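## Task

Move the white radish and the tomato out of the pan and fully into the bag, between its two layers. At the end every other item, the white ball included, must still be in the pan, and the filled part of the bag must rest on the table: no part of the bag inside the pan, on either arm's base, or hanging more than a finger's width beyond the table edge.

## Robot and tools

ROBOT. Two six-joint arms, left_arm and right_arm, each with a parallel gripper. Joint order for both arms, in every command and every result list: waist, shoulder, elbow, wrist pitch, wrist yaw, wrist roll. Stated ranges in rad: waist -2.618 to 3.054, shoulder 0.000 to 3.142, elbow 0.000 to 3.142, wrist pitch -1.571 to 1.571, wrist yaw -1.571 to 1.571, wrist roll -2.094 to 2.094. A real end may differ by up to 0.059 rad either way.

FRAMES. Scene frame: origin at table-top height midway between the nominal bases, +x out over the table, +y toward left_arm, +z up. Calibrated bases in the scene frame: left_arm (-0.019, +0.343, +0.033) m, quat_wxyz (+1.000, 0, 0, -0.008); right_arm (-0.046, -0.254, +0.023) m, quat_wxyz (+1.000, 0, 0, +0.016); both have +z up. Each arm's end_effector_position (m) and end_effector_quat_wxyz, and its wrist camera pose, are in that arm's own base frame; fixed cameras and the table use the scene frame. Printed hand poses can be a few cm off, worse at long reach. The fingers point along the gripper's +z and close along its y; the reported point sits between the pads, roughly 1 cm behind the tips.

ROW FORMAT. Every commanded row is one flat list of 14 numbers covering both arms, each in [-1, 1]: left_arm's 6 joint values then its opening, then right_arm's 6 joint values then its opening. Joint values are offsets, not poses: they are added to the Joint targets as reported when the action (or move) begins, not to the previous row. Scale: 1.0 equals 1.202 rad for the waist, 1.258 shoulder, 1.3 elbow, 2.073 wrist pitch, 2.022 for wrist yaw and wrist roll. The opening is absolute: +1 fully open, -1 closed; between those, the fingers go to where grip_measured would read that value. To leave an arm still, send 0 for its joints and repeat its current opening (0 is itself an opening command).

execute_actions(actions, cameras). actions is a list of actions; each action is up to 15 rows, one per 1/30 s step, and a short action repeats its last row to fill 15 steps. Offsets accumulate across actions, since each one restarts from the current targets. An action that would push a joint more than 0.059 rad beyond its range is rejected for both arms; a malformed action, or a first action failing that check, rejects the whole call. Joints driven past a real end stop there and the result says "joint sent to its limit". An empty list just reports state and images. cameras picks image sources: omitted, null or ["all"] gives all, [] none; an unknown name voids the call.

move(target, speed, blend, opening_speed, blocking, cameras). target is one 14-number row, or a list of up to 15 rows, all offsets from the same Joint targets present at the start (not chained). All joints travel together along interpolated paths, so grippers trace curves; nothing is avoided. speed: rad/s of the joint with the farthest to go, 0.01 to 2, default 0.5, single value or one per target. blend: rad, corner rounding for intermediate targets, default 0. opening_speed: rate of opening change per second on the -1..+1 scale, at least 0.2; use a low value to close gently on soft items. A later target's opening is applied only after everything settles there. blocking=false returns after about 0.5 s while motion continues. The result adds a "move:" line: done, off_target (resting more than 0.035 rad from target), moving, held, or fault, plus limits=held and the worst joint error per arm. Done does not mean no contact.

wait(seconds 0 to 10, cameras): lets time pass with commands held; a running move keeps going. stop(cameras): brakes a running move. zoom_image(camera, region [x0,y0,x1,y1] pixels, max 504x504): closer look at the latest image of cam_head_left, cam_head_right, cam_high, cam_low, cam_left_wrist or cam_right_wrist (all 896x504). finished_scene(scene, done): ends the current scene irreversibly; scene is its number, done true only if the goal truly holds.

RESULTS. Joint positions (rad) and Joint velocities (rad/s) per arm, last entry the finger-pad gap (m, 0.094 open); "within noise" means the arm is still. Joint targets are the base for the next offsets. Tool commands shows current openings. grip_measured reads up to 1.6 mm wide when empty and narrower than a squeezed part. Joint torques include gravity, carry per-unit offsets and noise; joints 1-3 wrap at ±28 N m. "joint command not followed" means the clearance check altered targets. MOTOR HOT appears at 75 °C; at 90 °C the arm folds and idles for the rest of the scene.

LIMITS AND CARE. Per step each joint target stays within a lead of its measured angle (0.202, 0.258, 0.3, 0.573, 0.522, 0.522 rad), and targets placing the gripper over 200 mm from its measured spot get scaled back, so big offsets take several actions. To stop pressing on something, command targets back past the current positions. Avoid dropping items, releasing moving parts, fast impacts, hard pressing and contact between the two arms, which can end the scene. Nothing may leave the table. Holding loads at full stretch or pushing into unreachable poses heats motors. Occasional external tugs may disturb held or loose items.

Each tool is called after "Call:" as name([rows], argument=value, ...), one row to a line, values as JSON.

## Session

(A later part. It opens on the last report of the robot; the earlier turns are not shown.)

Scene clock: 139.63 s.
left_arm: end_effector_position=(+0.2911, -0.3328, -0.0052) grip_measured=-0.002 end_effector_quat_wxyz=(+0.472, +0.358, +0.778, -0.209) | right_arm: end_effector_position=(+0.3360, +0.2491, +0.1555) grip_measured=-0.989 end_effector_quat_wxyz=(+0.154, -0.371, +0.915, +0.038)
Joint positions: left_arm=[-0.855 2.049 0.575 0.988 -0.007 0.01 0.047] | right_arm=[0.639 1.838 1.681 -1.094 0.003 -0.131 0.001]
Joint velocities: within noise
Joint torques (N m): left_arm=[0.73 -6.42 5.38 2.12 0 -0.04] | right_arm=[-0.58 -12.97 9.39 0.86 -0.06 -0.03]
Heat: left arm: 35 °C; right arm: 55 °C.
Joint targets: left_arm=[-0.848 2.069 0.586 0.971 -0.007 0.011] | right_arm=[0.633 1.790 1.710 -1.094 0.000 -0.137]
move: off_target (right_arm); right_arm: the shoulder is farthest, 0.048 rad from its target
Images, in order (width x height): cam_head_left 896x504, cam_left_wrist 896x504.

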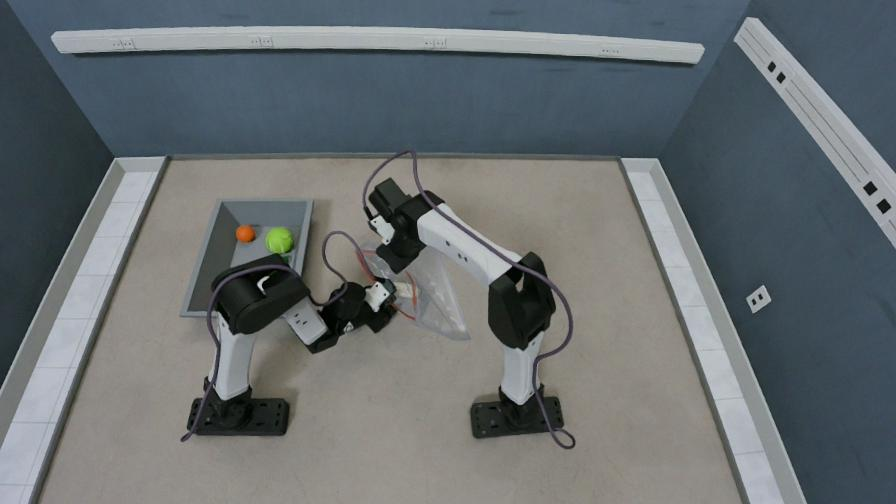

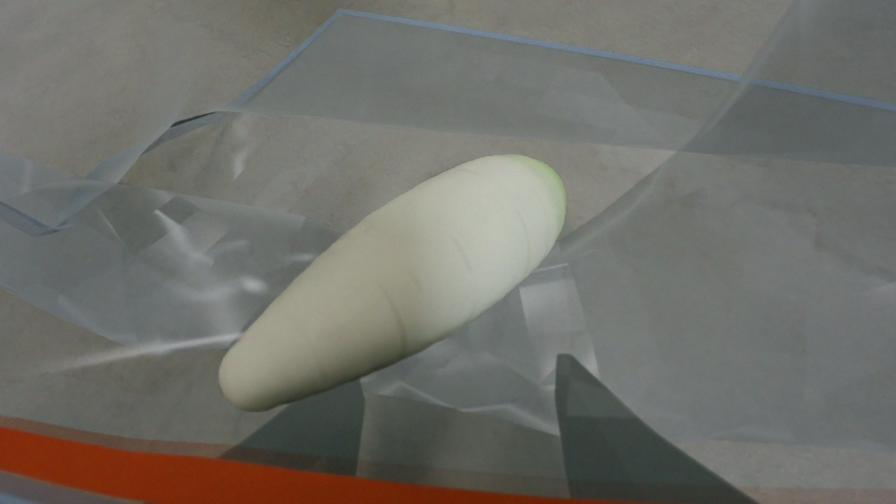

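Call:
move([
  [0.0,-0.049,-0.127,0.05,0,0,0.0,0,0,0,0,0,0,-1.0],
  [0.0,-0.329,-0.212,-0.107,0,0,0.0,0,0,0,0,0,0,-1.0],
], speed=0.4, blend=0.05, cameras=["cam_left_wrist","cam_head_left"])

Scene clock: 142.00 s.
left_arm: end_effector_position=(+0.2396, -0.2736, +0.0143) grip_measured=-0.002 end_effector_quat_wxyz=(+0.433, +0.368, +0.801, -0.191) | right_arm: end_effector_position=(+0.3360, +0.2491, +0.1555) grip_measured=-0.989 end_effector_quat_wxyz=(+0.154, -0.371, +0.915, +0.038)
Joint positions: left_arm=[-0.855 1.672 0.321 0.767 -0.007 0.01 0.047] | right_arm=[0.639 1.838 1.681 -1.094 0.003 -0.131 0.001]
Joint velocities: within noise
Joint torques (N m): left_arm=[0.79 -6.65 3.92 2.06 0.01 -0.03] | right_arm=[-0.58 -12.98 9.37 0.86 -0.07 -0.02]
Heat: left arm: 35 °C; right arm: 55 °C.
Joint targets: left_arm=[-0.848 1.655 0.310 0.750 -0.007 0.011] | right_arm=[0.633 1.790 1.710 -1.094 0.000 -0.137]
move: off_target (right_arm); right_arm: the shoulder is farthest, 0.048 rad from its target
Images, in order (width x height): cam_head_left 896x504, cam_left_wrist 896x504.

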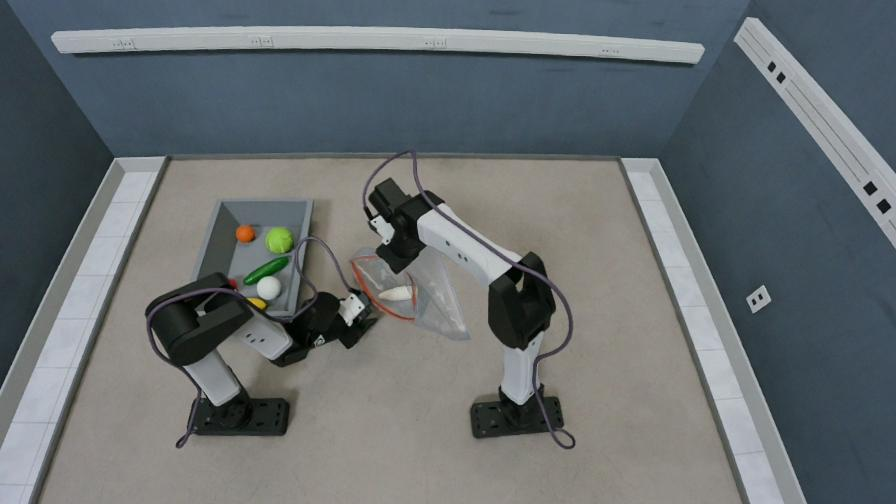

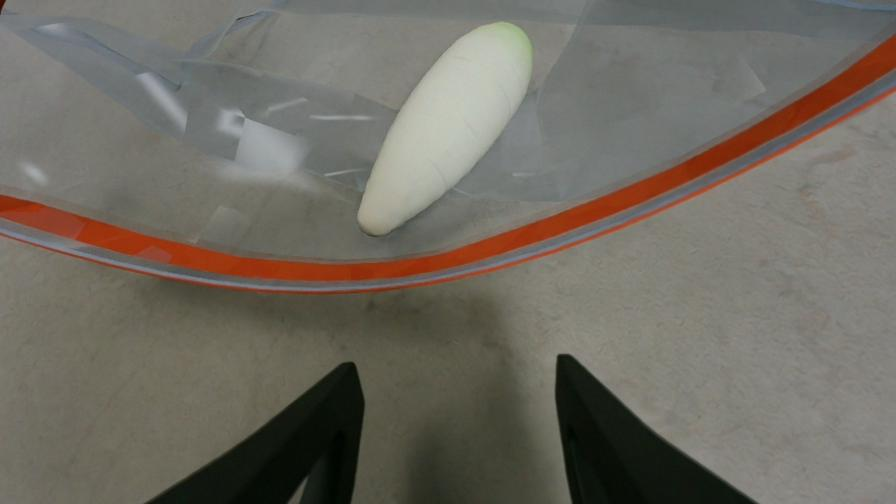

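Call:
move([
  [0.052,-0.032,0.092,-0.072,0,0,-1.0,0,0,0,0,0,0,-1.0],
  [0.052,0.083,0.214,-0.086,0,0,-1.0,0,0,0,0,0,0,-1.0],
], speed=0.4, blend=0.04, opening_speed=1.0, cameras=["cam_left_wrist","cam_head_left"])

Scene clock: 144.43 s.
left_arm: end_effector_position=(+0.2967, -0.2984, +0.0352) grip_measured=-0.986 end_effector_quat_wxyz=(+0.439, +0.342, +0.812, -0.178) | right_arm: end_effector_position=(+0.3360, +0.2491, +0.1555) grip_measured=-0.989 end_effector_quat_wxyz=(+0.154, -0.371, +0.915, +0.038)
Joint positions: left_arm=[-0.791 1.744 0.571 0.588 -0.007 0.01 0.001] | right_arm=[0.639 1.838 1.681 -1.094 0.003 -0.131 0.001]
Joint velocities: within noise
Joint torques (N m): left_arm=[0.64 -5.61 7.62 2.06 0.01 -0.04] | right_arm=[-0.59 -12.97 9.39 0.86 -0.07 -0.02]
Heat: left arm: 35 °C; right arm: 55 °C.
Joint targets: left_arm=[-0.786 1.759 0.589 0.571 -0.007 0.011] | right_arm=[0.633 1.790 1.710 -1.094 0.000 -0.137]
move: off_target (right_arm); right_arm: the shoulder is farthest, 0.048 rad from its target
Images, in order (width x height): cam_head_left 896x504, cam_left_wrist 896x504.

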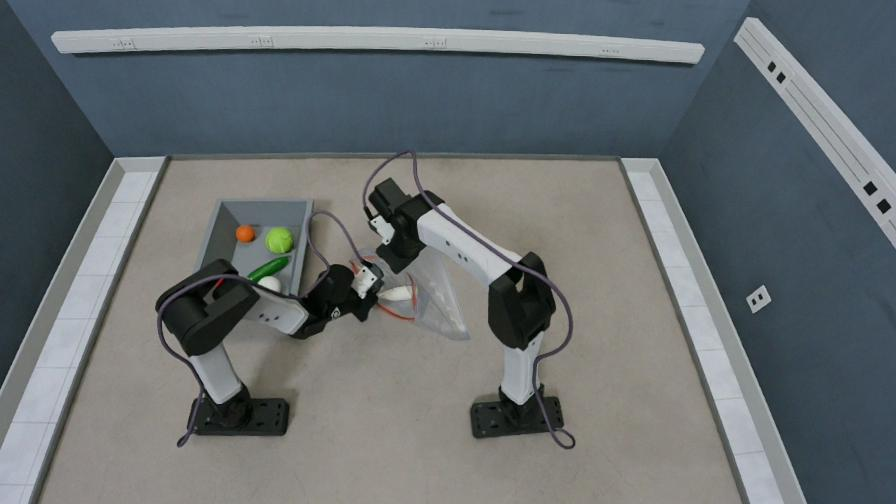

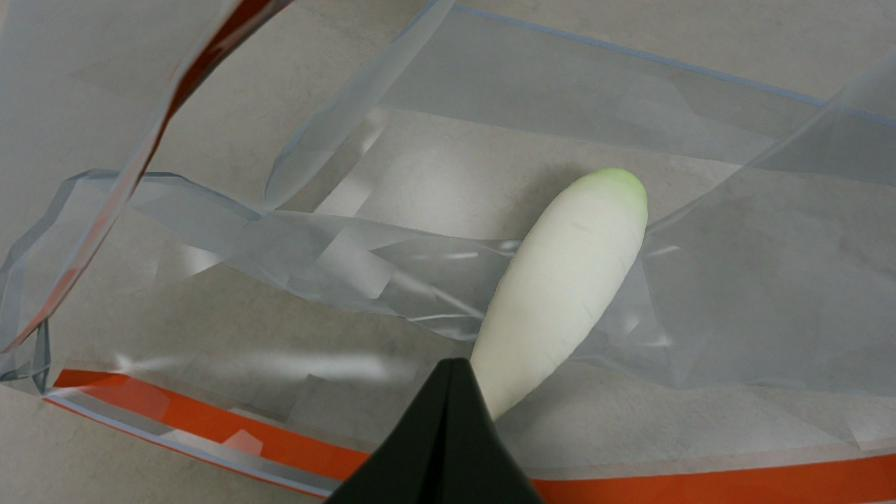

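Call:
move([
  [-0.028,-0.047,-0.068,0.014,0,0,-1.0,0,0,0,0,0,0,-1.0],
  [-0.028,0.106,-0.087,0.110,0,0,-1.0,0,0,0,0,0,0,-1.0],
], speed=0.3, blend=0.01, cameras=["cam_left_wrist","cam_head_left"])

Scene clock: 147.17 s.
left_arm: end_effector_position=(+0.2787, -0.2934, -0.0047) grip_measured=-0.986 end_effector_quat_wxyz=(+0.430, +0.353, +0.811, -0.180) | right_arm: end_effector_position=(+0.3360, +0.2491, +0.1555) grip_measured=-0.989 end_effector_quat_wxyz=(+0.154, -0.371, +0.915, +0.038)
Joint positions: left_arm=[-0.814 1.878 0.483 0.794 -0.007 0.01 0.001] | right_arm=[0.639 1.838 1.681 -1.094 0.003 -0.131 0.001]
Joint velocities: within noise
Joint torques (N m): left_arm=[-0.2 -5.75 3.86 2.29 0 -0.03] | right_arm=[-0.59 -12.96 9.37 0.86 -0.06 -0.02]
Heat: left arm: 36 °C; right arm: 55 °C.
Joint targets: left_arm=[-0.819 1.893 0.475 0.799 -0.007 0.011] | right_arm=[0.633 1.790 1.710 -1.094 0.000 -0.137]
move: off_target (right_arm); right_arm: the shoulder is farthest, 0.048 rad from its target
Images, in order (width x height): cam_head_left 896x504, cam_left_wrist 896x504.

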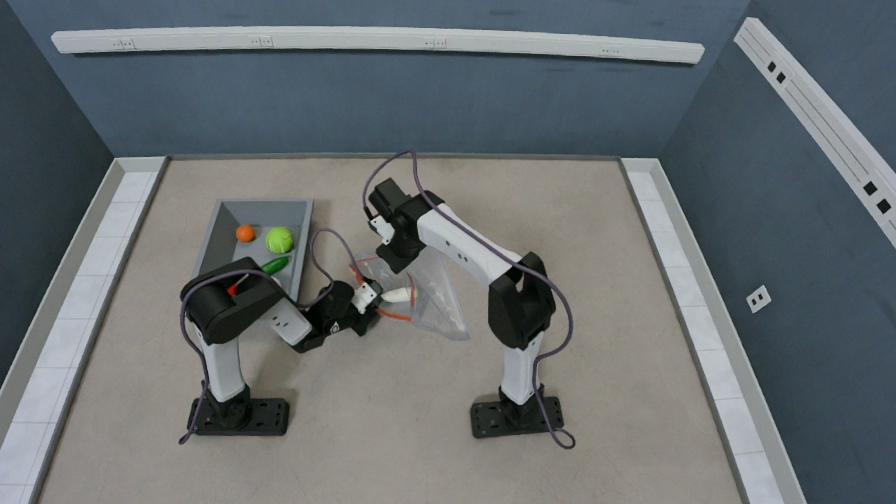

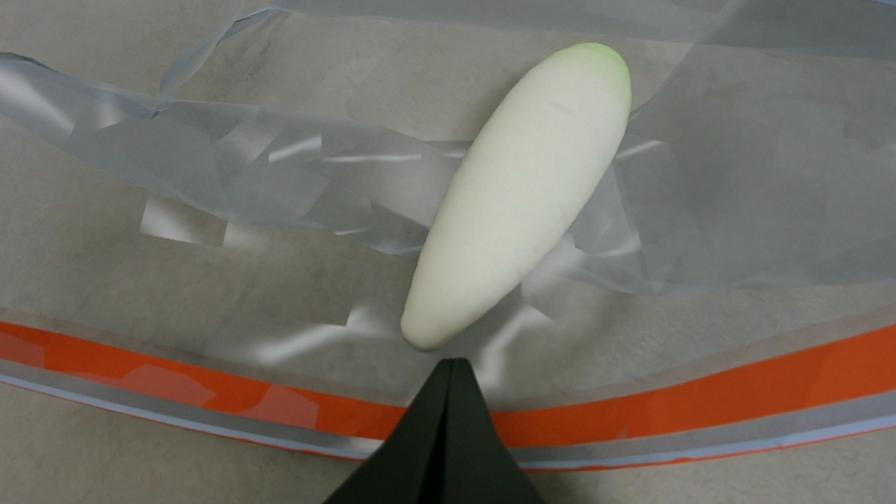

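Call:
move([
  [0.02,0.01,0.0,0.0,0,0,-1.0,0,0,0,0,0,0,-1.0],
  [0.012,0.178,0.202,0.033,0,0,-1.0,0,0,0,0,0,0,-1.0],
], speed=0.25, blend=0.01, cameras=["cam_left_wrist","cam_head_left"])

Scene clock: 149.10 s.
left_arm: end_effector_position=(+0.3300, -0.3398, -0.0072) grip_measured=-0.986 end_effector_quat_wxyz=(+0.467, +0.339, +0.794, -0.192) | right_arm: end_effector_position=(+0.3360, +0.2491, +0.1555) grip_measured=-0.989 end_effector_quat_wxyz=(+0.154, -0.371, +0.915, +0.038)
Joint positions: left_arm=[-0.802 2.097 0.723 0.862 -0.007 0.01 0.001] | right_arm=[0.639 1.838 1.681 -1.094 0.003 -0.131 0.001]
Joint velocities: within noise
Joint torques (N m): left_arm=[0.08 -7.32 6.31 2.35 0.01 -0.05] | right_arm=[-0.51 -12.97 9.39 0.86 -0.07 -0.02]
Heat: left arm: 36 °C; right arm: 56 °C.
Joint targets: left_arm=[-0.804 2.116 0.738 0.868 -0.007 0.011] | right_arm=[0.633 1.790 1.710 -1.094 0.000 -0.137]
move: off_target (right_arm); right_arm: the shoulder is farthest, 0.048 rad from its target
Images, in order (width x height): cam_head_left 896x504, cam_left_wrist 896x504.

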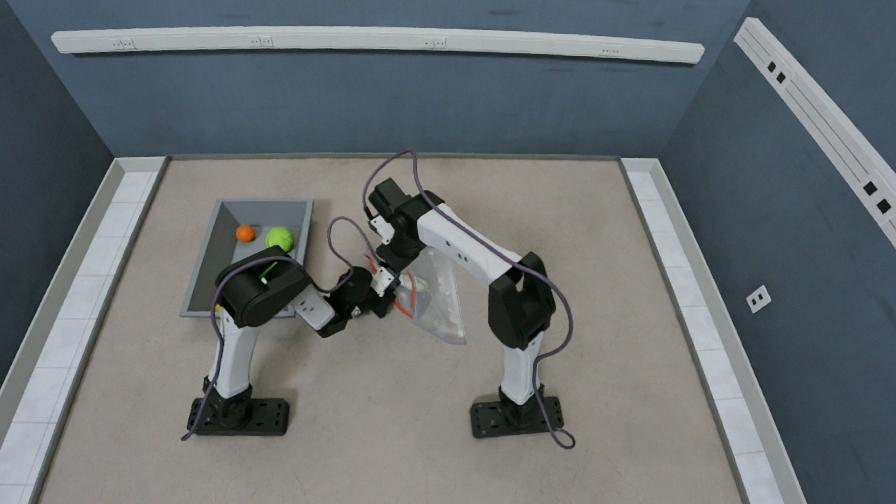

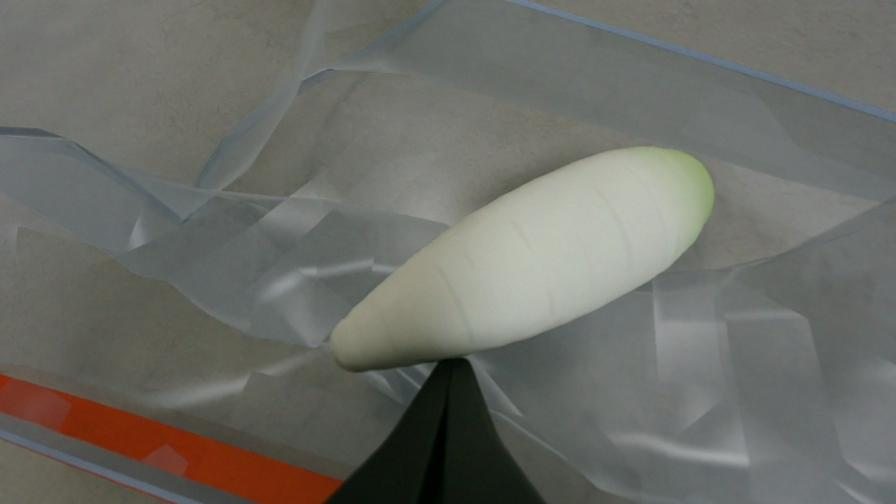

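Call:
move([
  [0.0,-0.331,-0.183,-0.129,0,0,-1.0,0,0,0,0,0,0,-1.0],
  [0.0,-0.649,-0.358,-0.213,0,0,-1.0,0,0,0,0,0,0,-1.0],
], speed=0.6, blend=0.06, cameras=["cam_head_left"])

Call:
move(target=[-0.055,-0.681,0.16,-0.419,0,0,-1.0,0,0,0,0,0,0,-1.0], speed=0.8, cameras=["cam_head_left","cam_left_wrist"])

Scene clock: 151.73 s.
left_arm: end_effector_position=(+0.2338, -0.2403, +0.0536) grip_measured=-0.986 end_effector_quat_wxyz=(+0.437, +0.347, +0.810, -0.180) | right_arm: end_effector_position=(+0.3360, +0.2491, +0.1555) grip_measured=-0.989 end_effector_quat_wxyz=(+0.154, -0.371, +0.915, +0.038)
Joint positions: left_arm=[-0.802 1.313 0.284 0.443 -0.007 0.01 0.001] | right_arm=[0.639 1.838 1.681 -1.094 0.003 -0.131 0.001]
Joint velocities: within noise
Joint torques (N m): left_arm=[0.03 -4.55 5.57 2.04 0.01 -0.03] | right_arm=[-0.59 -12.97 9.39 0.86 -0.07 -0.02]
Heat: left arm: 36 °C; right arm: 56 °C.
Joint targets: left_arm=[-0.804 1.300 0.273 0.426 -0.007 0.011] | right_arm=[0.633 1.790 1.710 -1.094 0.000 -0.137]
move: off_target (right_arm); right_arm: the shoulder is farthest, 0.048 rad from its target
Images, in order (width x height): cam_head_left 896x504.

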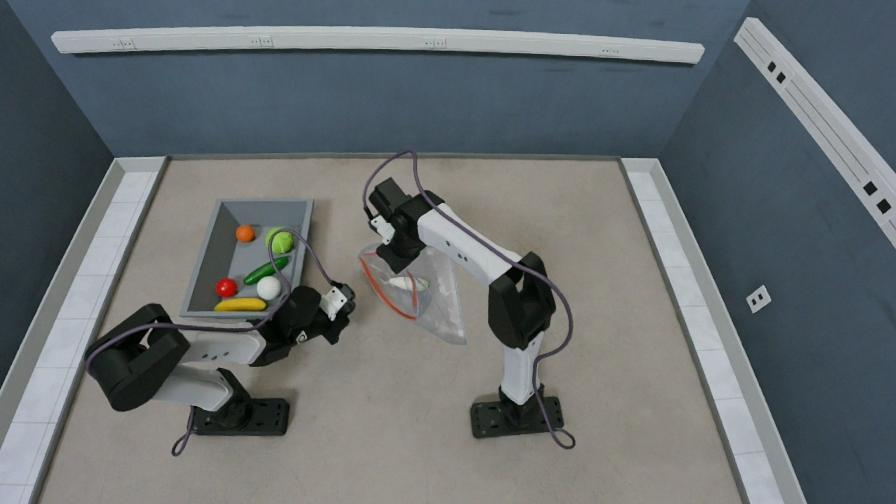

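Scene clock: 153.70 s.
left_arm: end_effector_position=(+0.1642, -0.1905, +0.1936) grip_measured=-0.986 end_effector_quat_wxyz=(+0.501, +0.352, +0.758, -0.225) | right_arm: end_effector_position=(+0.3360, +0.2491, +0.1555) grip_measured=-0.989 end_effector_quat_wxyz=(+0.154, -0.371, +0.915, +0.038)
Joint positions: left_arm=[-0.864 0.446 0.462 -0.425 -0.007 0.01 0.001] | right_arm=[0.639 1.838 1.681 -1.094 0.003 -0.131 0.001]
Joint velocities: within noise
Joint torques (N m): left_arm=[-0.29 0.61 10.24 2.18 0.01 -0.04] | right_arm=[-0.58 -13 9.39 0.87 -0.06 -0.02]
Heat: left arm: 36 °C; right arm: 56 °C.
Joint targets: left_arm=[-0.871 0.443 0.481 -0.442 -0.007 0.011] | right_arm=[0.633 1.790 1.710 -1.094 0.000 -0.137]
move: off_target (right_arm); right_arm: the shoulder is farthest, 0.048 rad from its target
Images, in order (width x height): cam_head_left 896x504, cam_left_wrist 896x504.

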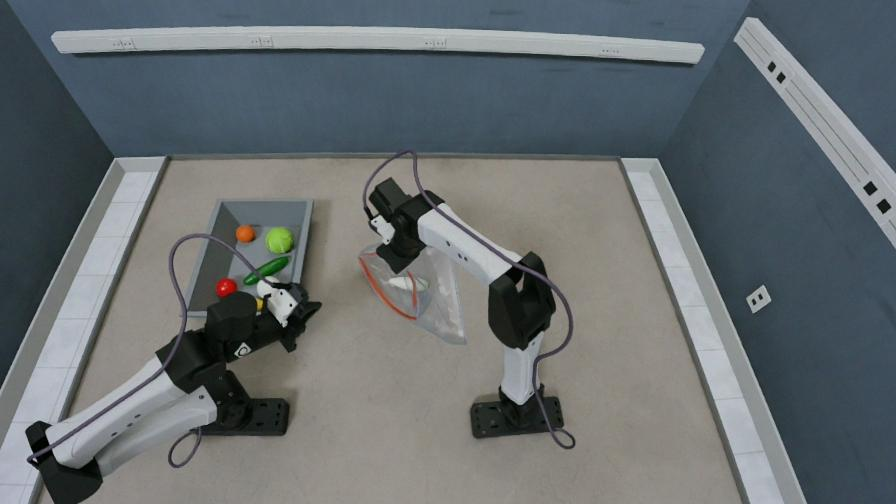

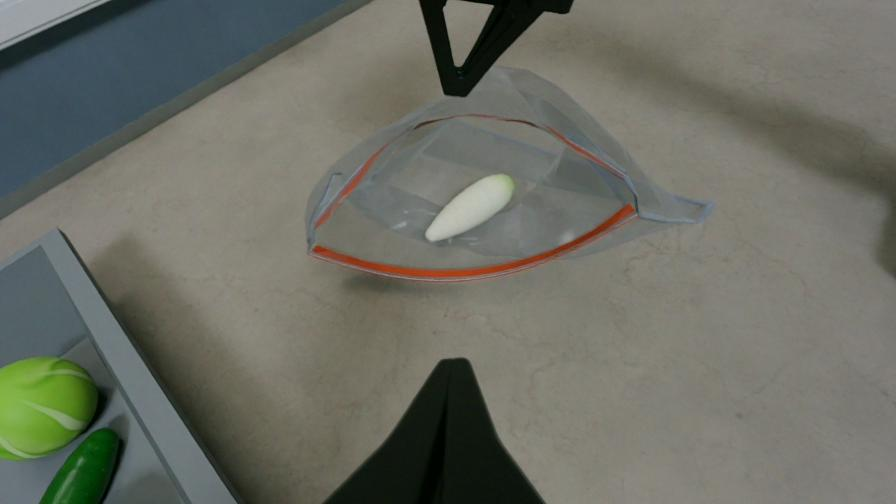

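Call:
move(target=[0.721,0.601,0.707,-0.332,0,0,0.4,0,0,0,0,0,0,-1.0], speed=0.9, opening_speed=1.0, cameras=["cam_head_left","cam_left_wrist"])

Scene clock: 155.97 s.
left_arm: end_effector_position=(+0.2992, -0.0019, +0.2657) grip_measured=+0.398 end_effector_quat_wxyz=(+0.315, +0.008, +0.949, +0.003) | right_arm: end_effector_position=(+0.3360, +0.2491, +0.1555) grip_measured=-0.989 end_effector_quat_wxyz=(+0.154, -0.371, +0.915, +0.038)
Joint positions: left_arm=[-0.01 1.192 1.377 -1.115 -0.006 0.01 0.066] | right_arm=[0.639 1.838 1.681 -1.094 0.003 -0.131 0.001]
Joint velocities: within noise
Joint torques (N m): left_arm=[0.66 -2.7 9.69 1.59 0 -0.04] | right_arm=[-0.55 -12.97 9.39 0.87 -0.07 -0.02]
Heat: left arm: 36 °C; right arm: 56 °C.
Joint targets: left_arm=[-0.004 1.199 1.400 -1.131 -0.007 0.011] | right_arm=[0.633 1.790 1.710 -1.094 0.000 -0.137]
move: off_target (right_arm); right_arm: the shoulder is farthest, 0.048 rad from its target
Images, in order (width x height): cam_head_left 896x504, cam_left_wrist 896x504.

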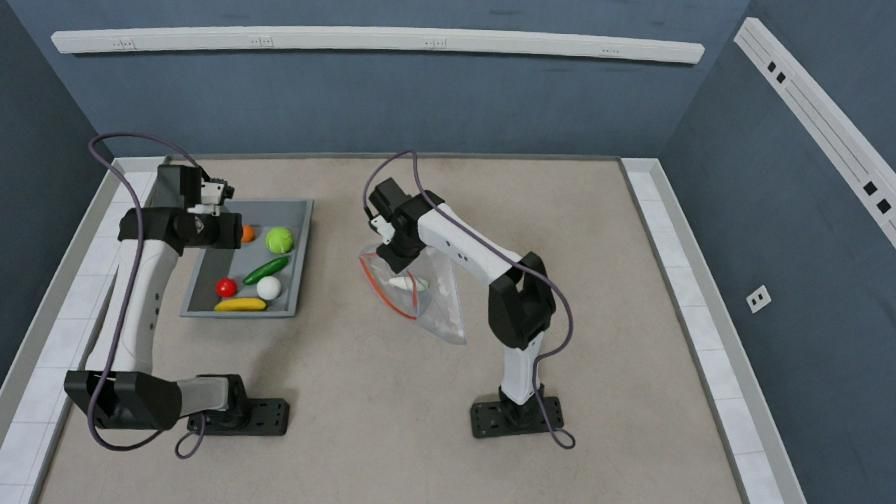

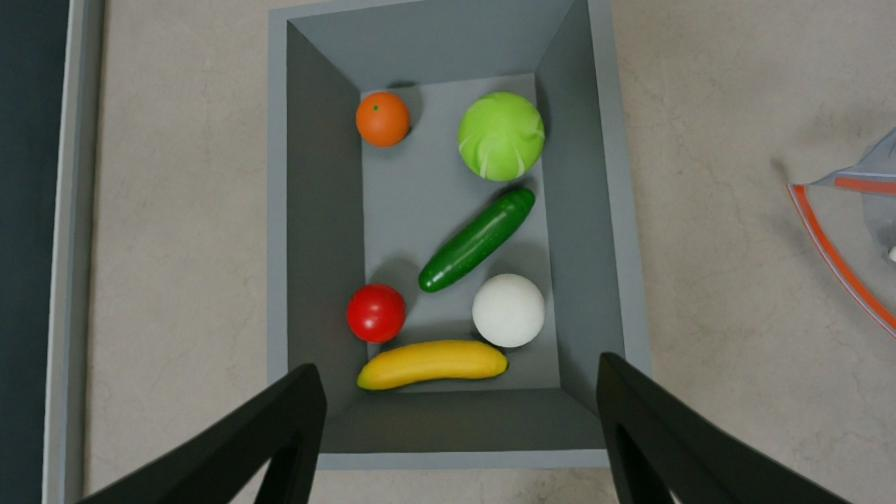

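Call:
move(target=[0.203,0.045,-0.49,0.34,0,0,0.4,0,0,0,0,0,0,-1.0], speed=0.6, cameras=["cam_left_wrist"])

Scene clock: 159.03 s.
left_arm: end_effector_position=(+0.3231, +0.0783, +0.1105) grip_measured=+0.398 end_effector_quat_wxyz=(+0.322, -0.107, +0.940, +0.042) | right_arm: end_effector_position=(+0.3360, +0.2491, +0.1555) grip_measured=-0.989 end_effector_quat_wxyz=(+0.154, -0.371, +0.915, +0.038)
Joint positions: left_arm=[0.235 1.249 0.771 -0.433 -0.006 0.01 0.066] | right_arm=[0.639 1.838 1.681 -1.094 0.003 -0.131 0.001]
Joint velocities: within noise
Joint torques (N m): left_arm=[0.62 -3.56 7.21 1.88 -0.01 -0.03] | right_arm=[-0.58 -12.96 9.39 0.86 -0.07 -0.02]
Heat: left arm: 36 °C; right arm: 56 °C.
Joint targets: left_arm=[0.240 1.256 0.763 -0.426 -0.007 0.011] | right_arm=[0.633 1.790 1.710 -1.094 0.000 -0.137]
move: off_target (right_arm); right_arm: the shoulder is farthest, 0.048 rad from its target
Images, in order (width x height): cam_left_wrist 896x504.

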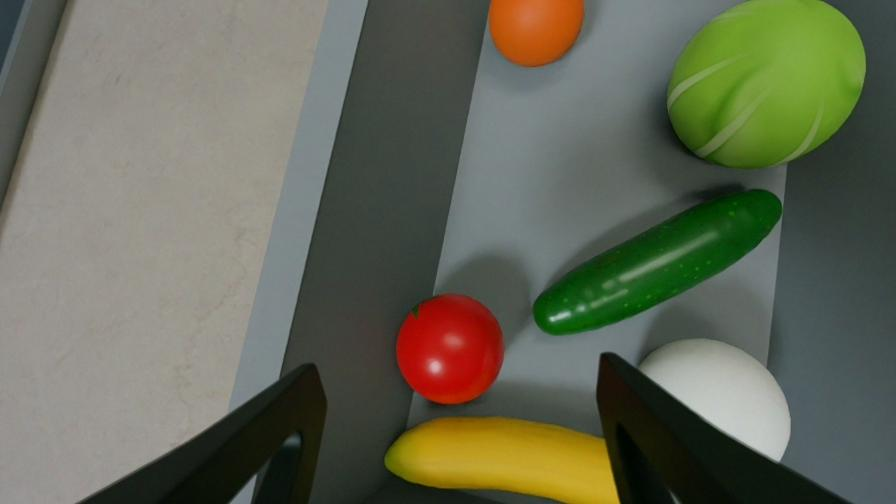

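Call:
move(target=[0.036,0.089,-0.092,0.102,0,0,0.5,0,0,0,0,0,0,-1.0], speed=0.4, cameras=["cam_left_wrist"])

Scene clock: 160.93 s.
left_arm: end_effector_position=(+0.3243, +0.0932, +0.0618) grip_measured=+0.498 end_effector_quat_wxyz=(+0.313, -0.127, +0.940, +0.048) | right_arm: end_effector_position=(+0.3360, +0.2491, +0.1555) grip_measured=-0.989 end_effector_quat_wxyz=(+0.154, -0.371, +0.915, +0.038)
Joint positions: left_arm=[0.277 1.358 0.653 -0.221 -0.006 0.01 0.07] | right_arm=[0.639 1.838 1.681 -1.094 0.003 -0.131 0.001]
Joint velocities: within noise
Joint torques (N m): left_arm=[0.72 -3.92 6.58 1.85 0 -0.04] | right_arm=[-0.59 -12.97 9.37 0.87 -0.06 -0.02]
Heat: left arm: 35 °C; right arm: 56 °C.
Joint targets: left_arm=[0.283 1.368 0.643 -0.214 -0.007 0.011] | right_arm=[0.633 1.790 1.710 -1.094 0.000 -0.137]
move: off_target (right_arm); right_arm: the shoulder is farthest, 0.048 rad from its target
Images, in order (width x height): cam_left_wrist 896x504.

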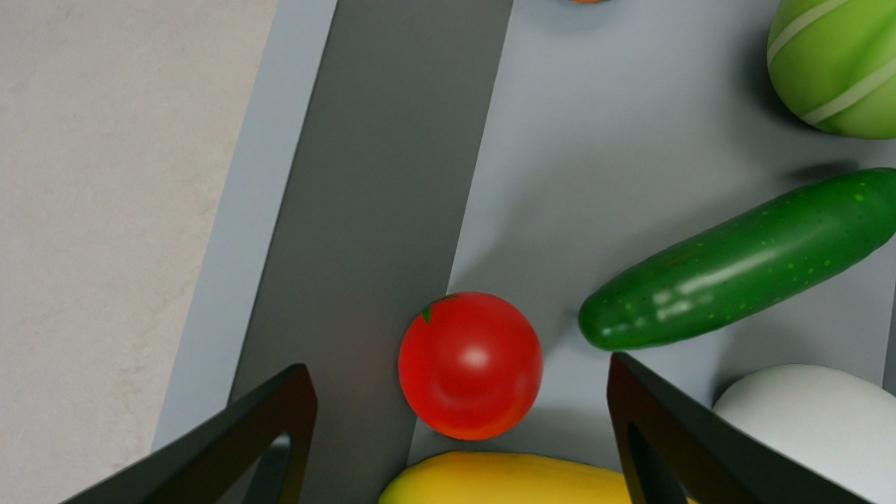

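Call:
move(target=[-0.011,0.098,-0.082,0.109,0,0,0.32,0,0,0,0,0,0,-1.0], speed=0.25, cameras=["cam_left_wrist"])

Scene clock: 163.20 s.
left_arm: end_effector_position=(+0.3243, +0.0932, +0.0186) grip_measured=+0.322 end_effector_quat_wxyz=(+0.312, -0.127, +0.940, +0.048) | right_arm: end_effector_position=(+0.3360, +0.2491, +0.1555) grip_measured=-0.989 end_effector_quat_wxyz=(+0.154, -0.371, +0.915, +0.038)
Joint positions: left_arm=[0.277 1.479 0.547 0.005 -0.006 0.01 0.062] | right_arm=[0.639 1.838 1.681 -1.094 0.003 -0.131 0.001]
Joint velocities: within noise
Joint torques (N m): left_arm=[-0.32 -4.12 5.68 1.87 0 -0.04] | right_arm=[-0.58 -12.97 9.39 0.86 -0.06 -0.03]
Heat: left arm: 35 °C; right arm: 57 °C.
Joint targets: left_arm=[0.270 1.491 0.536 0.012 -0.007 0.011] | right_arm=[0.633 1.790 1.710 -1.094 0.000 -0.137]
move: off_target (right_arm); right_arm: the shoulder is farthest, 0.048 rad from its target
Images, in order (width x height): cam_left_wrist 896x504.

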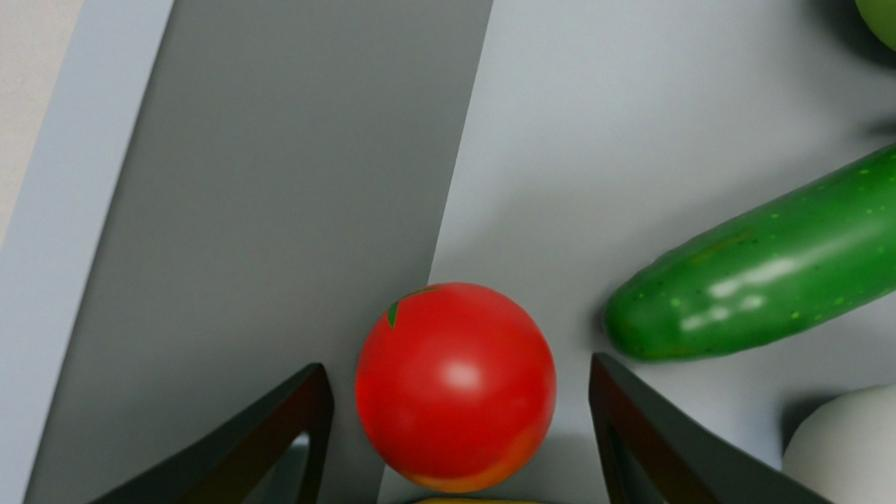

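Call:
move(target=[-0.054,0,0,0,0,0,0.32,0,0,0,0,0,0,-1.0], speed=0.1, cameras=["cam_left_wrist"])

Scene clock: 164.40 s.
left_arm: end_effector_position=(+0.3299, +0.0717, +0.0188) grip_measured=+0.322 end_effector_quat_wxyz=(+0.314, -0.096, +0.944, +0.038) | right_arm: end_effector_position=(+0.3360, +0.2491, +0.1555) grip_measured=-0.989 end_effector_quat_wxyz=(+0.154, -0.371, +0.915, +0.038)
Joint positions: left_arm=[0.211 1.479 0.547 0.005 -0.006 0.01 0.062] | right_arm=[0.639 1.838 1.681 -1.094 0.003 -0.131 0.001]
Joint velocities: within noise
Joint torques (N m): left_arm=[-0.23 -4.1 5.67 1.83 -0.01 -0.04] | right_arm=[-0.61 -12.96 9.39 0.86 -0.06 -0.03]
Heat: left arm: 35 °C; right arm: 57 °C.
Joint targets: left_arm=[0.205 1.491 0.536 0.012 -0.007 0.011] | right_arm=[0.633 1.790 1.710 -1.094 0.000 -0.137]
move: off_target (right_arm); right_arm: the shoulder is farthest, 0.048 rad from its target
Images, in order (width x height): cam_left_wrist 896x504.

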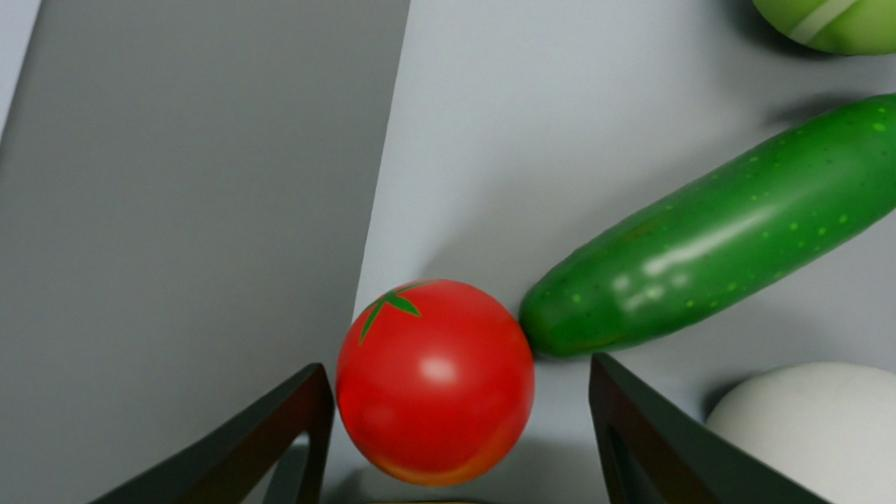

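Call:
move(target=[0.014,0.024,-0.025,0.030,0,0,0.36,0,0,0,0,0,0,-1.0], speed=0.1, cameras=["cam_left_wrist"])

Scene clock: 166.43 s.
left_arm: end_effector_position=(+0.3273, +0.0726, +0.0079) grip_measured=+0.358 end_effector_quat_wxyz=(+0.314, -0.098, +0.943, +0.038) | right_arm: end_effector_position=(+0.3360, +0.2491, +0.1555) grip_measured=-0.989 end_effector_quat_wxyz=(+0.154, -0.371, +0.915, +0.038)
Joint positions: left_arm=[0.215 1.508 0.515 0.067 -0.006 0.01 0.064] | right_arm=[0.639 1.838 1.681 -1.094 0.003 -0.131 0.001]
Joint velocities: within noise
Joint torques (N m): left_arm=[0.69 -4.04 5.41 1.85 0 -0.03] | right_arm=[-0.61 -12.97 9.4 0.87 -0.06 -0.02]
Heat: left arm: 35 °C; right arm: 57 °C.
Joint targets: left_arm=[0.222 1.521 0.504 0.074 -0.007 0.011] | right_arm=[0.633 1.790 1.710 -1.094 0.000 -0.137]
move: off_target (right_arm); right_arm: the shoulder is farthest, 0.048 rad from its target
Images, in order (width x height): cam_left_wrist 896x504.

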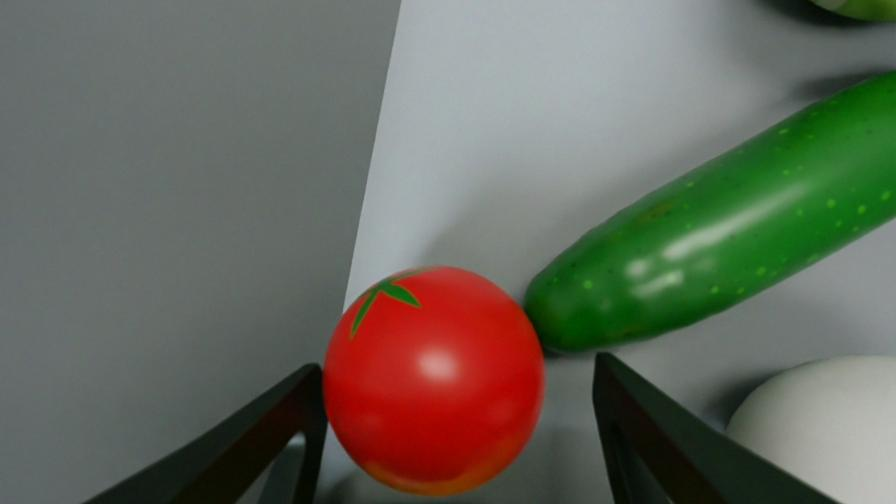

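Call:
move(target=[0.0,0,0,0,0,0,-0.06,0,0,0,0,0,0,-1.0], opening_speed=0.3, cameras=["cam_left_wrist"])

Scene clock: 168.50 s.
left_arm: end_effector_position=(+0.3277, +0.0727, +0.0082) grip_measured=-0.052 end_effector_quat_wxyz=(+0.315, -0.098, +0.943, +0.038) | right_arm: end_effector_position=(+0.3360, +0.2491, +0.1555) grip_measured=-0.989 end_effector_quat_wxyz=(+0.154, -0.371, +0.915, +0.038)
Joint positions: left_arm=[0.215 1.508 0.515 0.069 -0.006 0.01 0.045] | right_arm=[0.639 1.838 1.681 -1.094 0.003 -0.131 0.001]
Joint velocities: within noise
Joint torques (N m): left_arm=[0.77 -4.03 5.37 1.84 0 -0.03] | right_arm=[-0.62 -12.97 9.42 0.86 -0.06 -0.02]
Heat: left arm: 36 °C; right arm: 57 °C.
Joint targets: left_arm=[0.222 1.521 0.504 0.074 -0.007 0.011] | right_arm=[0.633 1.790 1.710 -1.094 0.000 -0.137]
move: off_target (right_arm); right_arm: the shoulder is farthest, 0.048 rad from its target
Images, in order (width x height): cam_left_wrist 896x504.

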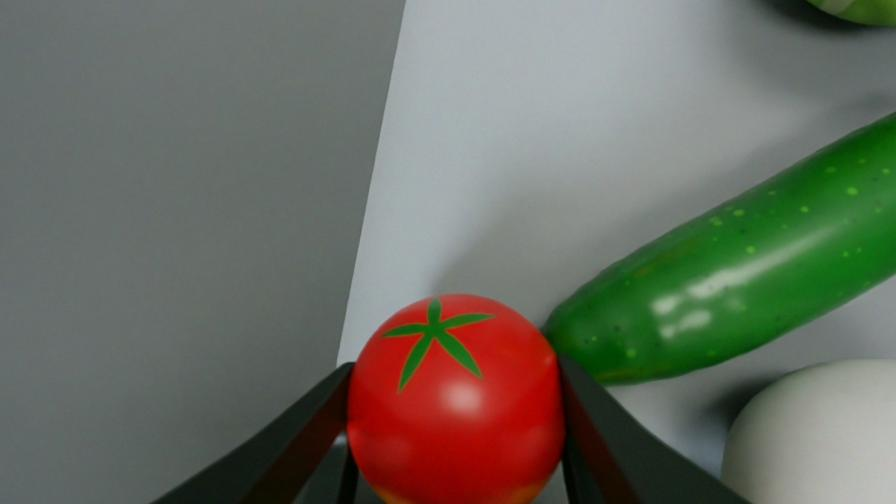

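Call:
move([
  [0.0,0,0,0,0,0,-0.16,0,0,0,0,0,0,-1.0],
  [0.0,-0.215,0.205,-0.243,0,0,-0.16,0,0,0,0,0,0,-1.0],
  [-0.85,-0.858,-0.018,-0.248,0,0,-0.16,0,0,0,0,0,0,-1.0],
], speed=[0.4,0.5,0.7], blend=0.05, opening_speed=0.3, cameras=["cam_left_wrist","cam_head_left"])

Scene clock: 172.37 s.
left_arm: end_effector_position=(+0.1778, -0.1791, +0.2075) grip_measured=-0.059 end_effector_quat_wxyz=(+0.519, +0.322, +0.763, -0.212) | right_arm: end_effector_position=(+0.3360, +0.2491, +0.1555) grip_measured=-0.989 end_effector_quat_wxyz=(+0.154, -0.371, +0.915, +0.038)
Joint positions: left_arm=[-0.793 0.448 0.494 -0.427 -0.006 0.01 0.044] | right_arm=[0.639 1.838 1.681 -1.094 0.003 -0.131 0.001]
Joint velocities: within noise
Joint torques (N m): left_arm=[-0.29 0.47 7.19 2.24 0.01 -0.04] | right_arm=[-0.57 -12.96 9.4 0.86 -0.06 -0.02]
Heat: left arm: 36 °C; right arm: 57 °C.
Joint targets: left_arm=[-0.800 0.442 0.481 -0.441 -0.007 0.011] | right_arm=[0.633 1.790 1.710 -1.094 0.000 -0.137]
move: off_target (right_arm); blend cut to 0 rad at target 1; right_arm: the shoulder is farthest, 0.048 rad from its target
Images, in order (width x height): cam_head_left 896x504, cam_left_wrist 896x504.

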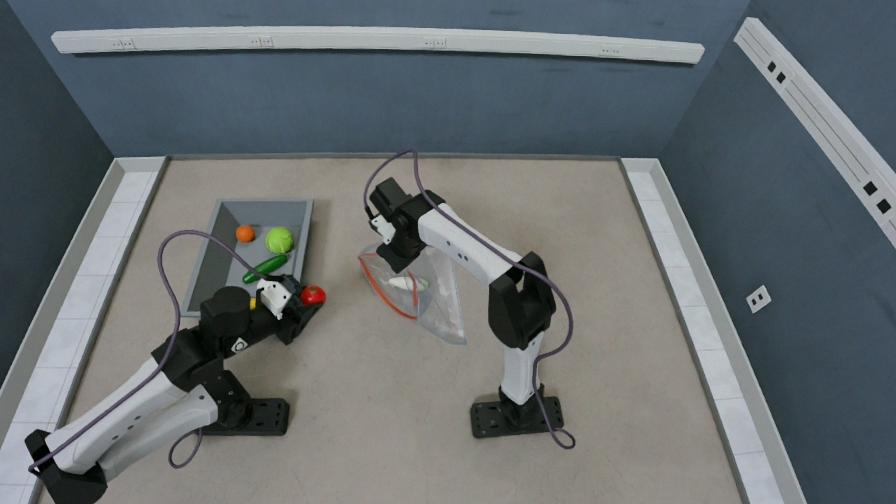

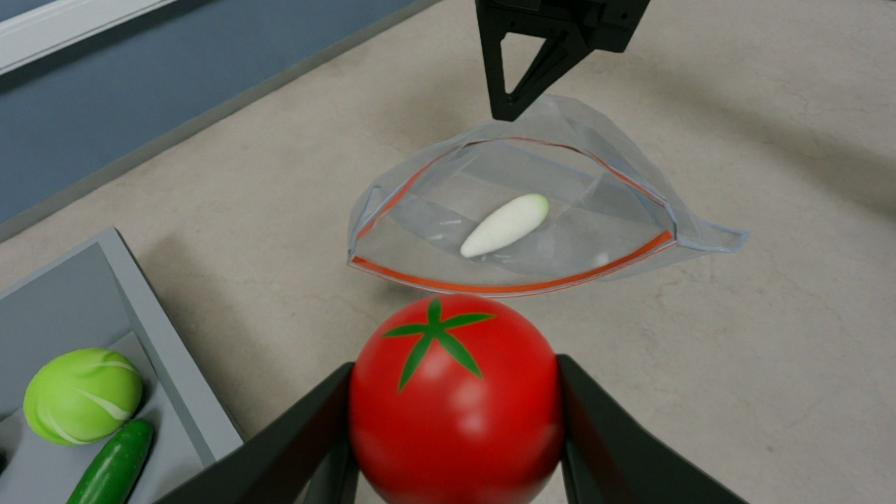

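Call:
move(target=[0.083,0.681,-0.16,0.419,0,0,-0.16,0,0,0,0,0,0,-1.0], speed=0.7, cameras=["cam_left_wrist"])

Call:
move(target=[0.0,0.509,0.065,0.386,0,0,-0.16,0,0,0,0,0,0,-1.0], speed=0.5, cameras=["cam_left_wrist","cam_head_left"])

Scene clock: 187.90 s.
left_arm: end_effector_position=(+0.2535, -0.2149, +0.0546) grip_measured=-0.059 end_effector_quat_wxyz=(+0.443, +0.308, +0.827, -0.158) | right_arm: end_effector_position=(+0.3360, +0.2491, +0.1555) grip_measured=-0.989 end_effector_quat_wxyz=(+0.154, -0.371, +0.915, +0.038)
Joint positions: left_arm=[-0.706 1.291 0.28 0.42 -0.006 0.01 0.044] | right_arm=[0.639 1.838 1.681 -1.094 0.003 -0.131 0.001]
Joint velocities: within noise
Joint torques (N m): left_arm=[0.72 -2.89 6 2.33 -0.01 -0.02] | right_arm=[-0.59 -12.96 9.39 0.86 -0.06 -0.02]
Heat: left arm: 38 °C; right arm: 58 °C.
Joint targets: left_arm=[-0.700 1.299 0.273 0.428 -0.007 0.011] | right_arm=[0.633 1.790 1.710 -1.094 0.000 -0.137]
move: off_target (right_arm); right_arm: the shoulder is farthest, 0.048 rad from its target
Images, in order (width x height): cam_left_wrist 896x504.

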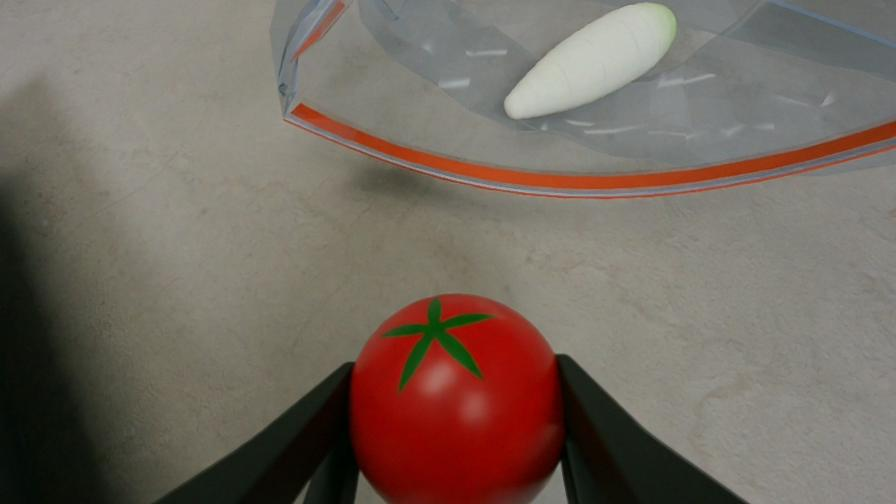

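Scene clock: 190.30 s.
left_arm: end_effector_position=(+0.3039, -0.2578, +0.0281) grip_measured=-0.059 end_effector_quat_wxyz=(+0.535, +0.287, +0.771, -0.191) | right_arm: end_effector_position=(+0.3360, +0.2491, +0.1555) grip_measured=-0.989 end_effector_quat_wxyz=(+0.154, -0.371, +0.915, +0.038)
Joint positions: left_arm=[-0.706 1.925 0.342 1.22 -0.006 0.01 0.044] | right_arm=[0.639 1.838 1.681 -1.094 0.003 -0.131 0.001]
Joint velocities: within noise
Joint torques (N m): left_arm=[0.69 -5.37 5.05 2.46 0 -0.04] | right_arm=[-0.58 -12.97 9.4 0.86 -0.06 -0.03]
Heat: left arm: 38 °C; right arm: 58 °C.
Joint targets: left_arm=[-0.700 1.939 0.357 1.228 -0.007 0.011] | right_arm=[0.633 1.790 1.710 -1.094 0.000 -0.137]
move: off_target (right_arm); right_arm: the shoulder is farthest, 0.048 rad from its target
Images, in order (width x height): cam_head_left 896x504, cam_left_wrist 896x504.

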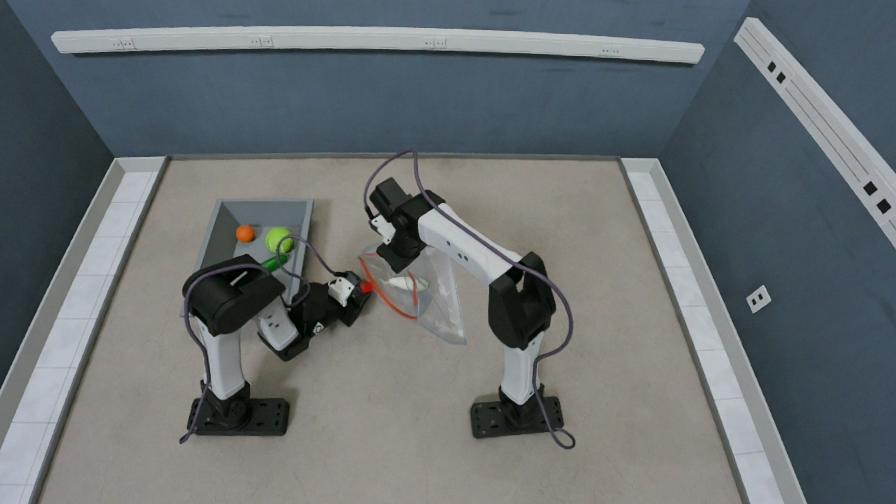

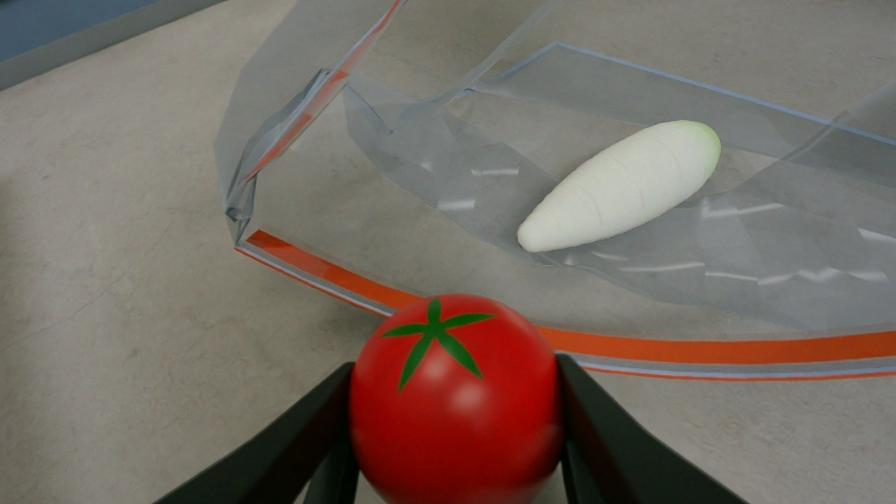

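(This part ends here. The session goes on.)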